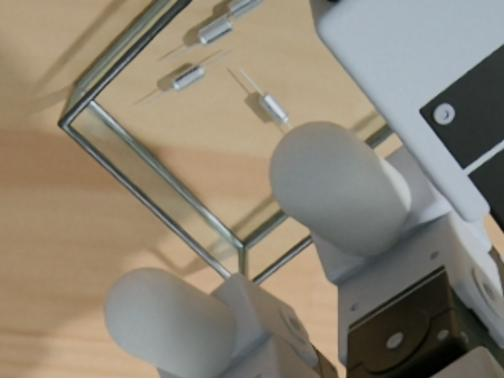

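Request:
{"op": "execute_actions", "data": {
  "actions": [
    [[0,0,-0.02,0,0,0,0.794,0.04,0.533,-1,0.794,-0.10,0.533,-1,-0.479,0.001,0.577,0.696,0.71,0.68,0.23,0.17,0.4,-0.85,0,0,0,0,0,0,0,0,0,0,0,0,0,0,0,0,0,0,0,0,0,0,0.4,-0.6],[0,0,-0.05,0,0,0,0.794,0.04,0.533,-1,0.794,-0.10,0.533,-1,-0.479,0.001,0.577,0.696,0.71,0.68,0.23,0.17,0.4,-0.85,0,0,0,0,0,0,0,0,0,0,0,0,0,0,0,0,0,0,0,0,0,0,0.4,-0.6],[0,0,-0.07,0,0,0,0.794,0.04,0.533,-1,0.794,-0.10,0.533,-1,-0.479,0.001,0.577,0.696,0.71,0.68,0.23,0.17,0.4,-0.85,0,0,0,0,0,0,0,0,0,0,0,0,0,0,0,0,0,0,0,0,0,0,0.4,-0.6],[0,0,-0.085,0,0,0,0.794,0.04,0.533,-1,0.794,-0.10,0.533,-1,-0.479,0.001,0.577,0.696,0.71,0.68,0.23,0.17,0.4,-0.85,0,0,0,0,0,0,0,0,0,0,0,0,0,0,0,0,0,0,0,0,0,0,0.4,-0.6],[0,0,-0.1,0,0,0,0.794,0.04,0.533,-1,0.794,-0.10,0.533,-1,-0.479,0.001,0.577,0.696,0.71,0.68,0.23,0.17,0.4,-0.85,0,0,0,0,0,0,0,0,0,0,0,0,0,0,0,0,0,0,0,0,0,0,0.4,-0.6],[0,0,-0.108,0,0,0,0.794,0.04,0.533,-1,0.794,-0.10,0.533,-1,-0.479,0.001,0.577,0.696,0.71,0.68,0.23,0.17,0.4,-0.85,0,0,0,0,0,0,0,0,0,0,0,0,0,0,0,0,0,0,0,0,0,0,0.4,-0.6]]
  ],
  "cameras": ["cam_left_wrist"]
}}

Request:
{"op": "zoom_image", "data": {
  "camera": "cam_left_wrist",
  "region": [220, 0, 440, 165]
}}

Scene clock: 20643.33 s.
left_arm: end_effector_position=(+0.2582, +0.5321, +0.1337) hand_goal=(+0.794, +0.040, +0.534, -1.000, +0.794, -0.100, +0.534, -1.000, -0.478, +0.002, +0.578, +0.696, +0.710, +0.680, +0.230, +0.170) hand_measured=(+0.792, +0.036, +0.536, -0.996, +0.794, -0.098, +0.536, -0.996, -0.462, +0.002, +0.580, +0.694, +0.710, +0.680, +0.226, +0.168) hand_current_ma=(-8, -8, +7, +10, +0, +7, +6, +8, +57, -1, +3, -6, +0, -2, -15, -9) hand_state=(goal, goal, goal, goal, goal, goal, goal, goal, goal, goal, goal, goal, goal, goal, goal, goal) hand_current_limit=0.40 hand_speed=-0.85 end_effector_quat_wxyz=(-0.003, +0.337, +0.941, -0.003) | right_arm: end_effector_position=(+0.6882, -0.5142, +0.2476) hand_goal=(+0.750, +0.000, +0.580, +0.700, +0.750, +0.000, +0.580, +0.700, +0.750, +0.000, +0.580, +0.700, +0.710, +0.680, +0.230, +0.170) hand_measured=(+0.760, +0.000, +0.580, +0.698, +0.760, +0.000, +0.580, +0.698, +0.760, +0.000, +0.580, +0.698, +0.722, +0.678, +0.226, +0.168) hand_current_ma=(+19, +0, +0, -2, +18, +0, +0, -3, +19, +0, +0, -2, +19, -3, -6, -3) hand_state=(goal, goal, goal, goal, goal, goal, goal, goal, goal, goal, goal, goal, goal, goal, goal, goal) hand_current_limit=0.40 hand_speed=-0.60 end_effector_quat_wxyz=(+0.587, +0.727, +0.313, +0.171)
Joint positions: left_arm=[0.44 0.934 0.686 -1.331 -0.001 -0.443] | right_arm=[-0.076 1.815 1.107 0.353 0.759 0.128]
Joint torques (N m): left_arm=[0.56 -2.2 9.35 0.64 -0.16 0.03] | right_arm=[-0.91 -15.44 8.81 2.15 0.38 -0.07]
Heat: left arm: hottest elbow 44 °C; right arm: hottest elbow 43 °C.
Hand target: left_arm +0.2618, +0.5362, +0.1351; +0.001, +0.338, +0.941, +0.000 | right_arm +0.6936, -0.5147, +0.2511; +0.589, +0.726, +0.309, +0.176
Off the commanded pose: left_arm 0.005 m, 1 deg | right_arm 0.006 m, 1 deg.
Images, in order (width x height): cam_left_wrist 672x504.

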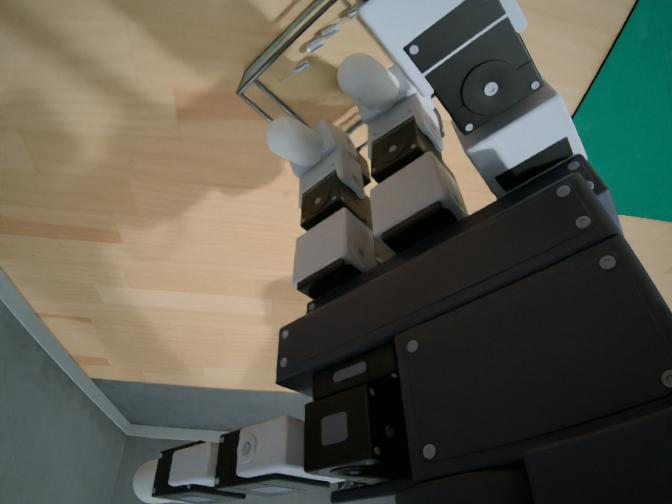

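Scaled by 2.291 from the camera's 672x504 image, which has a finer 960x720 frame.

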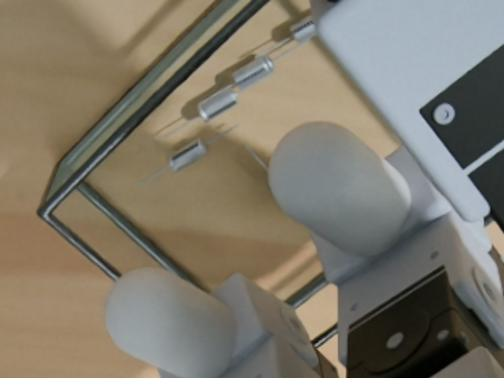

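Request:
{"op": "execute_actions", "data": {
  "actions": [
    [[0.0018,0.0023,-0.008,0,0,0,0.794,0.04,0.533,-1,0.794,-0.10,0.533,-1,-0.479,0.001,0.577,0.696,0.71,0.68,0.23,0.17,0.4,-0.85,0,0,0,0,0,0,0,0,0,0,0,0,0,0,0,0,0,0,0,0,0,0,0.4,-0.6],[0.0018,0.0023,-0.016,0,0,0,0.794,0.04,0.533,-1,0.794,-0.10,0.533,-1,-0.479,0.001,0.577,0.696,0.71,0.68,0.23,0.17,0.4,-0.85,0,0,0,0,0,0,0,0,0,0,0,0,0,0,0,0,0,0,0,0,0,0,0.4,-0.6],[0.0018,0.0023,-0.024,0,0,0,0.794,0.04,0.533,-1,0.794,-0.10,0.533,-1,-0.479,0.001,0.577,0.696,0.71,0.68,0.23,0.17,0.4,-0.85,0,0,0,0,0,0,0,0,0,0,0,0,0,0,0,0,0,0,0,0,0,0,0.4,-0.6],[0.0018,0.0023,-0.032,0,0,0,0.794,0.04,0.533,-1,0.794,-0.10,0.533,-1,-0.479,0.001,0.577,0.696,0.71,0.68,0.23,0.17,0.4,-0.85,0,0,0,0,0,0,0,0,0,0,0,0,0,0,0,0,0,0,0,0,0,0,0.4,-0.6],[0.0018,0.0023,-0.04,0,0,0,0.794,0.04,0.533,-1,0.794,-0.10,0.533,-1,-0.479,0.001,0.577,0.696,0.71,0.68,0.23,0.17,0.4,-0.85,0,0,0,0,0,0,0,0,0,0,0,0,0,0,0,0,0,0,0,0,0,0,0.4,-0.6],[0.0018,0.0023,-0.048,0,0,0,0.794,0.04,0.533,-1,0.794,-0.10,0.533,-1,-0.479,0.001,0.577,0.696,0.71,0.68,0.23,0.17,0.4,-0.85,0,0,0,0,0,0,0,0,0,0,0,0,0,0,0,0,0,0,0,0,0,0,0.4,-0.6],[0.0018,0.0023,-0.056,0,0,0,0.794,0.04,0.533,-1,0.794,-0.10,0.533,-1,-0.479,0.001,0.577,0.696,0.71,0.68,0.23,0.17,0.4,-0.85,0,0,0,0,0,0,0,0,0,0,0,0,0,0,0,0,0,0,0,0,0,0,0.4,-0.6]]
  ],
  "cameras": ["cam_left_wrist"]
}}

Request:
{"op": "zoom_image", "data": {
  "camera": "cam_left_wrist",
  "region": [210, 20, 430, 185]
}}

Scene clock: 20711.40 s.
left_arm: end_effector_position=(+0.2606, +0.5340, +0.1016) hand_goal=(+0.794, +0.040, +0.534, -1.000, +0.794, -0.100, +0.534, -1.000, -0.478, +0.002, +0.578, +0.696, +0.710, +0.680, +0.230, +0.170) hand_measured=(+0.792, +0.036, +0.536, -0.996, +0.792, -0.098, +0.536, -0.996, -0.462, +0.002, +0.580, +0.694, +0.710, +0.680, +0.226, +0.168) hand_current_ma=(-8, -8, +6, +10, -7, +7, +3, +8, +57, -1, +3, -6, +0, -2, -15, -9) hand_state=(goal, goal, goal, goal, goal, goal, goal, goal, goal, goal, goal, goal, goal, goal, goal, goal) hand_current_limit=0.40 hand_speed=-0.85 end_effector_quat_wxyz=(-0.002, +0.337, +0.941, -0.001) | right_arm: end_effector_position=(+0.6882, -0.5142, +0.2476) hand_goal=(+0.750, +0.000, +0.580, +0.700, +0.750, +0.000, +0.580, +0.700, +0.750, +0.000, +0.580, +0.700, +0.710, +0.680, +0.230, +0.170) hand_measured=(+0.760, +0.000, +0.580, +0.698, +0.760, +0.000, +0.580, +0.698, +0.760, +0.000, +0.580, +0.698, +0.722, +0.678, +0.226, +0.168) hand_current_ma=(+19, +0, +0, -2, +18, +0, +0, -3, +19, +0, +0, -2, +19, -3, -6, -3) hand_state=(goal, goal, goal, goal, goal, goal, goal, goal, goal, goal, goal, goal, goal, goal, goal, goal) hand_current_limit=0.40 hand_speed=-0.60 end_effector_quat_wxyz=(+0.587, +0.727, +0.313, +0.171)
Joint positions: left_arm=[0.444 0.974 0.62 -1.22 -0.001 -0.44] | right_arm=[-0.076 1.815 1.107 0.353 0.759 0.128]
Joint torques (N m): left_arm=[0.56 -2.43 8.81 0.76 -0.16 0.03] | right_arm=[-1.03 -15.15 8.91 2.11 0.41 -0.1]
Heat: left arm: hottest elbow 43 °C; right arm: hottest elbow 43 °C.
Hand target: left_arm +0.2628, +0.5375, +0.1013; +0.000, +0.338, +0.941, +0.000 | right_arm +0.6936, -0.5147, +0.2511; +0.589, +0.726, +0.309, +0.176
Off the commanded pose: left_arm 0.004 m, 0 deg | right_arm 0.006 m, 1 deg.
Images, in order (width x height): cam_left_wrist 672x504.

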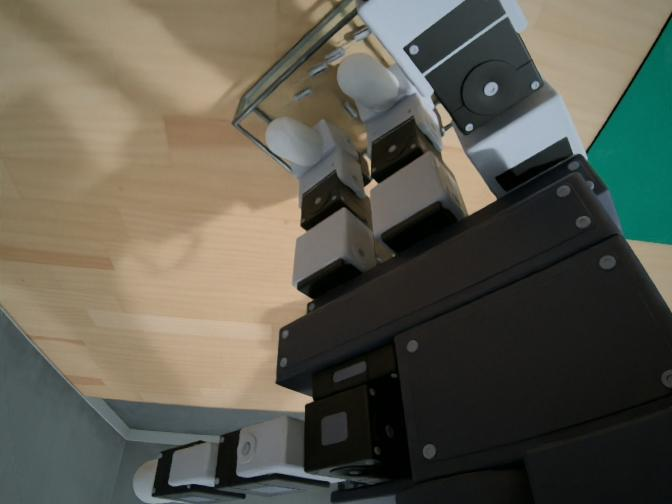

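Scaled by 2.291 from the camera's 672x504 image, which has a finer 960x720 frame.

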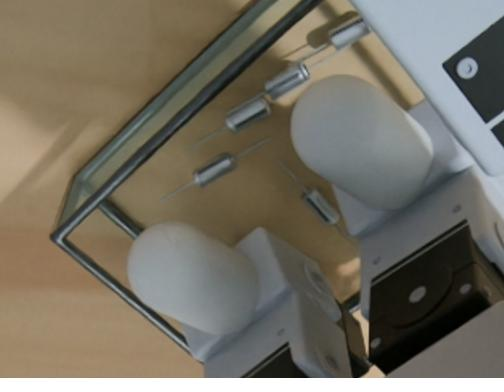

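Request:
{"op": "execute_actions", "data": {
  "actions": [
    [[0,0,-0.0025,0,0,0,0.794,0.04,0.533,-1,0.794,-0.10,0.533,-1,-0.479,0.001,0.577,0.696,0.71,0.68,0.23,0.17,0.4,-0.9,0,0,0,0,0,0,0,0,0,0,0,0,0,0,0,0,0,0,0,0,0,0,0.4,-0.6],[0,0,-0.005,0,0,0,0.794,0.04,0.533,-1,0.794,-0.10,0.533,-1,-0.479,0.001,0.577,0.696,0.71,0.68,0.23,0.17,0.4,-0.9,0,0,0,0,0,0,0,0,0,0,0,0,0,0,0,0,0,0,0,0,0,0,0.4,-0.6],[0,0,-0.0075,0,0,0,0.794,0.04,0.533,-1,0.794,-0.10,0.533,-1,-0.479,0.001,0.577,0.696,0.71,0.68,0.23,0.17,0.4,-0.9,0,0,0,0,0,0,0,0,0,0,0,0,0,0,0,0,0,0,0,0,0,0,0.4,-0.6],[0,0,-0.01,0,0,0,0.794,0.04,0.533,-1,0.794,-0.10,0.533,-1,-0.479,0.001,0.577,0.696,0.71,0.68,0.23,0.17,0.4,-0.9,0,0,0,0,0,0,0,0,0,0,0,0,0,0,0,0,0,0,0,0,0,0,0.4,-0.6],[0,0,-0.0125,0,0,0,0.794,0.04,0.533,-1,0.794,-0.10,0.533,-1,-0.479,0.001,0.577,0.696,0.71,0.68,0.23,0.17,0.4,-0.9,0,0,0,0,0,0,0,0,0,0,0,0,0,0,0,0,0,0,0,0,0,0,0.4,-0.6],[0,0,-0.015,0,0,0,0.794,0.04,0.533,-1,0.794,-0.10,0.533,-1,-0.479,0.001,0.577,0.696,0.71,0.68,0.23,0.17,0.4,-0.9,0,0,0,0,0,0,0,0,0,0,0,0,0,0,0,0,0,0,0,0,0,0,0.4,-0.6],[0,0,-0.0175,0,0,0,0.794,0.04,0.533,-1,0.794,-0.10,0.533,-1,-0.479,0.001,0.577,0.696,0.71,0.68,0.23,0.17,0.4,-0.9,0,0,0,0,0,0,0,0,0,0,0,0,0,0,0,0,0,0,0,0,0,0,0.4,-0.6],[0,0,-0.0202,0,0,0,0.794,0.04,0.533,-1,0.794,-0.10,0.533,-1,-0.479,0.001,0.577,0.696,0.71,0.68,0.23,0.17,0.4,-0.9,0,0,0,0,0,0,0,0,0,0,0,0,0,0,0,0,0,0,0,0,0,0,0.4,-0.6]]
  ],
  "cameras": ["cam_left_wrist"]
}}

Request:
{"op": "zoom_image", "data": {
  "camera": "cam_left_wrist",
  "region": [210, 20, 430, 185]
}}

Scene clock: 20748.43 s.
left_arm: end_effector_position=(+0.2612, +0.5345, +0.0902) hand_goal=(+0.794, +0.040, +0.534, -1.000, +0.794, -0.100, +0.534, -1.000, -0.478, +0.002, +0.578, +0.696, +0.710, +0.680, +0.230, +0.170) hand_measured=(+0.792, +0.036, +0.536, -0.996, +0.792, -0.098, +0.536, -0.996, -0.462, +0.002, +0.580, +0.694, +0.710, +0.680, +0.226, +0.168) hand_current_ma=(-8, -8, +6, +10, -7, +7, +3, +8, +57, -1, +3, -6, +0, -2, -15, -9) hand_state=(goal, goal, goal, goal, goal, goal, goal, goal, goal, goal, goal, goal, goal, goal, goal, goal) hand_current_limit=0.40 hand_speed=-0.90 end_effector_quat_wxyz=(-0.001, +0.337, +0.942, +0.000) | right_arm: end_effector_position=(+0.6882, -0.5142, +0.2476) hand_goal=(+0.750, +0.000, +0.580, +0.700, +0.750, +0.000, +0.580, +0.700, +0.750, +0.000, +0.580, +0.700, +0.710, +0.680, +0.230, +0.170) hand_measured=(+0.760, +0.000, +0.580, +0.698, +0.760, +0.000, +0.580, +0.698, +0.760, +0.000, +0.580, +0.698, +0.722, +0.678, +0.226, +0.168) hand_current_ma=(+19, +0, +0, -2, +18, +0, +0, -3, +19, +0, +0, -2, +19, -3, -6, -3) hand_state=(goal, goal, goal, goal, goal, goal, goal, goal, goal, goal, goal, goal, goal, goal, goal, goal) hand_current_limit=0.40 hand_speed=-0.60 end_effector_quat_wxyz=(+0.587, +0.727, +0.313, +0.171)
Joint positions: left_arm=[0.444 0.99 0.596 -1.179 -0.001 -0.44] | right_arm=[-0.076 1.815 1.107 0.353 0.759 0.128]
Joint torques (N m): left_arm=[0.56 -2.43 8.59 0.7 -0.15 0.04] | right_arm=[-1.08 -15.03 8.85 2.07 0.4 -0.11]
Heat: left arm: hottest elbow 42 °C; right arm: hottest elbow 43 °C.
Hand target: left_arm +0.2628, +0.5376, +0.0893; +0.000, +0.338, +0.941, +0.000 | right_arm +0.6936, -0.5147, +0.2511; +0.589, +0.726, +0.309, +0.176
Off the commanded pose: left_arm 0.004 m, 0 deg | right_arm 0.006 m, 1 deg.
Images, in order (width x height): cam_left_wrist 672x504.

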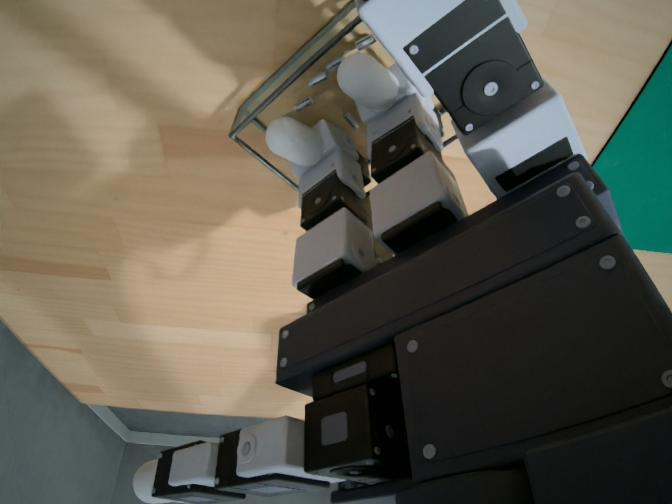

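Scaled by 2.291 from the camera's 672x504 image, which has a finer 960x720 frame.

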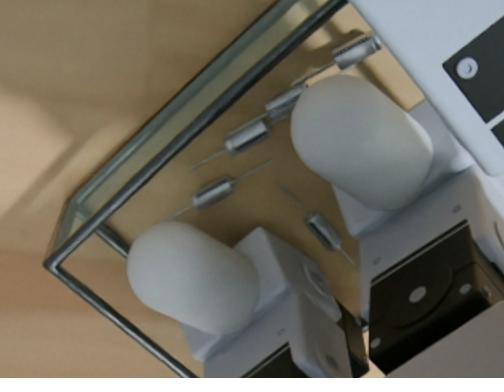

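Request:
{"op": "execute_actions", "data": {
  "actions": [
    [[0,0,-0.001,0,0,0,0.794,0.02,0.533,-1,0.794,-0.07,0.533,-1,-0.479,0.001,0.577,0.696,0.71,0.68,0.23,0.17,0.4,-0.95,0,0,0,0,0,0,0,0,0,0,0,0,0,0,0,0,0,0,0,0,0,0,0.4,-0.6],[0,0,-0.003,0,0,0,0.794,0.0,0.533,-1,0.794,-0.04,0.533,-1,-0.479,0.001,0.577,0.696,0.71,0.68,0.23,0.17,0.4,-0.95,0,0,0,0,0,0,0,0,0,0,0,0,0,0,0,0,0,0,0,0,0,0,0.4,-0.6]]
  ],
  "cameras": ["cam_left_wrist"]
}}

Request:
{"op": "zoom_image", "data": {
  "camera": "cam_left_wrist",
  "region": [240, 40, 420, 175]
}}

Scene clock: 20791.03 s.
left_arm: end_effector_position=(+0.2625, +0.5351, +0.0903) hand_goal=(+0.794, +0.000, +0.534, -1.000, +0.794, -0.040, +0.534, -1.000, -0.478, +0.002, +0.578, +0.696, +0.710, +0.680, +0.230, +0.170) hand_measured=(+0.792, +0.004, +0.536, -0.996, +0.792, -0.042, +0.536, -0.996, -0.462, +0.002, +0.580, +0.694, +0.710, +0.680, +0.226, +0.168) hand_current_ma=(-8, +7, +7, +10, -7, -6, +3, +8, +57, -1, +3, -6, +0, -2, -15, -9) hand_state=(goal, goal, goal, goal, goal, goal, goal, goal, goal, goal, goal, goal, goal, goal, goal, goal) hand_current_limit=0.40 hand_speed=-0.95 end_effector_quat_wxyz=(+0.001, +0.337, +0.942, +0.001) | right_arm: end_effector_position=(+0.6882, -0.5142, +0.2476) hand_goal=(+0.750, +0.000, +0.580, +0.700, +0.750, +0.000, +0.580, +0.700, +0.750, +0.000, +0.580, +0.700, +0.710, +0.680, +0.230, +0.170) hand_measured=(+0.760, +0.000, +0.580, +0.698, +0.760, +0.000, +0.580, +0.698, +0.760, +0.000, +0.580, +0.698, +0.722, +0.678, +0.226, +0.168) hand_current_ma=(+19, +0, +0, -2, +18, +0, +0, -3, +19, +0, +0, -2, +19, -3, -6, -3) hand_state=(goal, goal, goal, goal, goal, goal, goal, goal, goal, goal, goal, goal, goal, goal, goal, goal) hand_current_limit=0.40 hand_speed=-0.60 end_effector_quat_wxyz=(+0.587, +0.727, +0.313, +0.171)
Joint positions: left_arm=[0.444 0.991 0.596 -1.173 -0.001 -0.44] | right_arm=[-0.076 1.815 1.107 0.353 0.759 0.128]
Joint torques (N m): left_arm=[0.56 -2.37 8.34 0.76 -0.15 0.03] | right_arm=[-0.97 -15.15 8.72 2.11 0.38 -0.11]
Heat: left arm: hottest elbow 42 °C; right arm: hottest elbow 43 °C.
Hand target: left_arm +0.2628, +0.5376, +0.0875; +0.000, +0.338, +0.941, +0.000 | right_arm +0.6936, -0.5147, +0.2511; +0.589, +0.726, +0.309, +0.176
Off the commanded pose: left_arm 0.004 m, 0 deg | right_arm 0.006 m, 1 deg.
Images, in order (width x height): cam_left_wrist 672x504.

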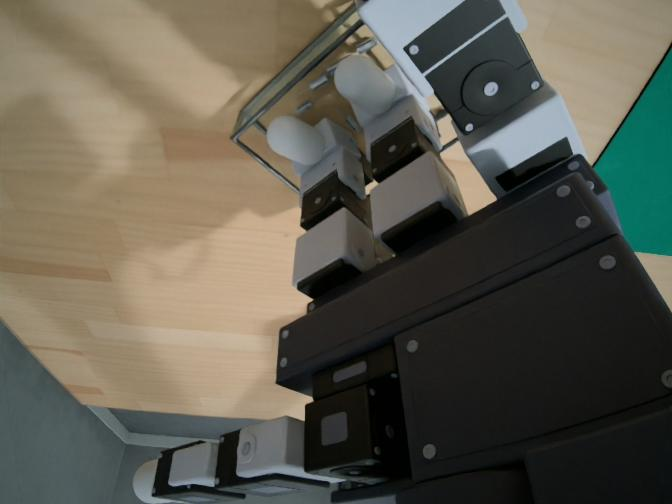

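Scaled by 2.800 from the camera's 672x504 image, which has a finer 960x720 frame.

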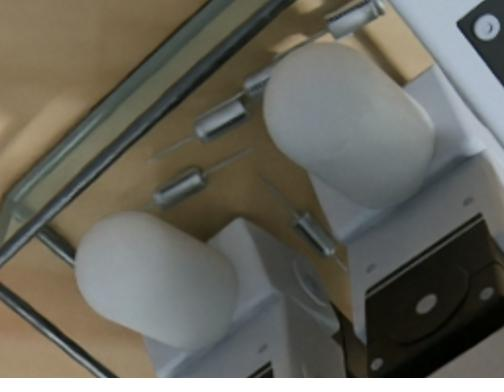

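Request:
{"op": "execute_actions", "data": {
  "actions": [
    [[0,0,-0.0015,0,0,0,0.794,-0.005,0.533,-1,0.794,-0.0,0.533,-1,-0.479,0.001,0.577,0.696,0.71,0.68,0.23,0.17,0.4,-0.95,0,0,0,0,0,0,0,0,0,0,0,0,0,0,0,0,0,0,0,0,0,0,0.4,-0.6],[0,0,-0.003,0,0,0,0.794,-0.005,0.533,-1,0.794,0.01,0.533,-1,-0.479,0.001,0.577,0.696,0.71,0.68,0.23,0.17,0.4,-0.95,0,0,0,0,0,0,0,0,0,0,0,0,0,0,0,0,0,0,0,0,0,0,0.4,-0.6]]
  ],
  "cameras": ["cam_left_wrist"]
}}

Request:
{"op": "zoom_image", "data": {
  "camera": "cam_left_wrist",
  "region": [240, 40, 420, 175]
}}

Scene clock: 20812.43 s.
left_arm: end_effector_position=(+0.2615, +0.5346, +0.0872) hand_goal=(+0.794, -0.004, +0.534, -1.000, +0.794, +0.010, +0.534, -1.000, -0.478, +0.002, +0.578, +0.696, +0.710, +0.680, +0.230, +0.170) hand_measured=(+0.792, +0.000, +0.536, -0.996, +0.792, +0.008, +0.536, -0.996, -0.462, +0.002, +0.580, +0.694, +0.710, +0.680, +0.226, +0.168) hand_current_ma=(-8, +8, +7, +10, -7, -6, +3, +8, +57, -1, +3, -6, +0, -2, -15, -9) hand_state=(goal, goal, goal, goal, goal, goal, goal, goal, goal, goal, goal, goal, goal, goal, goal, goal) hand_current_limit=0.40 hand_speed=-0.95 end_effector_quat_wxyz=(+0.000, +0.337, +0.942, +0.000) | right_arm: end_effector_position=(+0.6882, -0.5142, +0.2476) hand_goal=(+0.750, +0.000, +0.580, +0.700, +0.750, +0.000, +0.580, +0.700, +0.750, +0.000, +0.580, +0.700, +0.710, +0.680, +0.230, +0.170) hand_measured=(+0.760, +0.000, +0.580, +0.698, +0.760, +0.000, +0.580, +0.698, +0.760, +0.000, +0.580, +0.698, +0.722, +0.678, +0.226, +0.168) hand_current_ma=(+19, +0, +0, -2, +18, +0, +0, -3, +19, +0, +0, -2, +19, -3, -6, -3) hand_state=(goal, goal, goal, goal, goal, goal, goal, goal, goal, goal, goal, goal, goal, goal, goal, goal) hand_current_limit=0.40 hand_speed=-0.60 end_effector_quat_wxyz=(+0.587, +0.727, +0.313, +0.171)
Joint positions: left_arm=[0.444 0.994 0.59 -1.166 -0.001 -0.44] | right_arm=[-0.076 1.815 1.107 0.353 0.759 0.128]
Joint torques (N m): left_arm=[0.56 -2.37 8.49 0.73 -0.15 0.04] | right_arm=[-0.79 -15.15 8.83 2.1 0.42 -0.12]
Heat: left arm: hottest elbow 42 °C; right arm: hottest elbow 43 °C.
Hand target: left_arm +0.2628, +0.5376, +0.0857; +0.000, +0.338, +0.941, +0.000 | right_arm +0.6936, -0.5147, +0.2511; +0.589, +0.726, +0.309, +0.176
Off the commanded pose: left_arm 0.004 m, 0 deg | right_arm 0.006 m, 1 deg.
Images, in order (width x height): cam_left_wrist 672x504.

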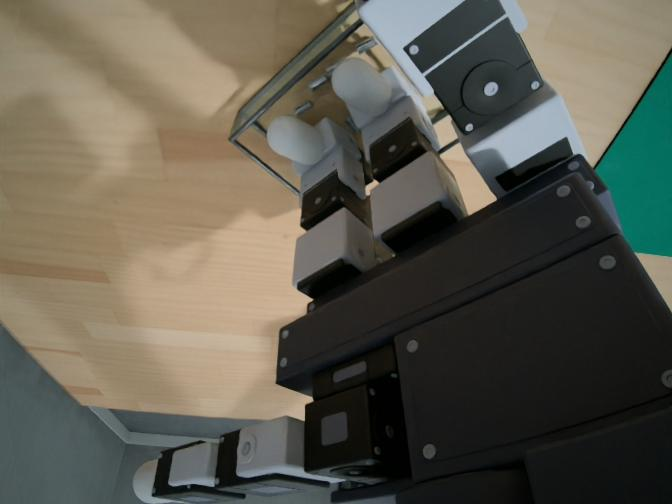

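Scaled by 2.800 from the camera's 672x504 image, which has a finer 960x720 frame.

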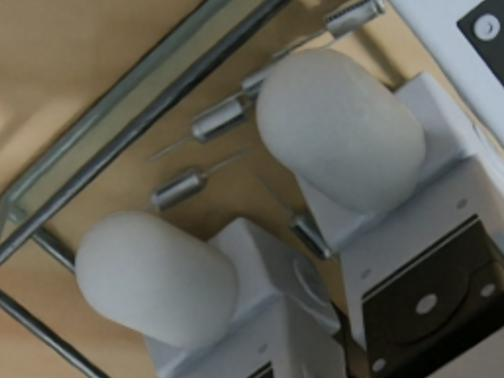

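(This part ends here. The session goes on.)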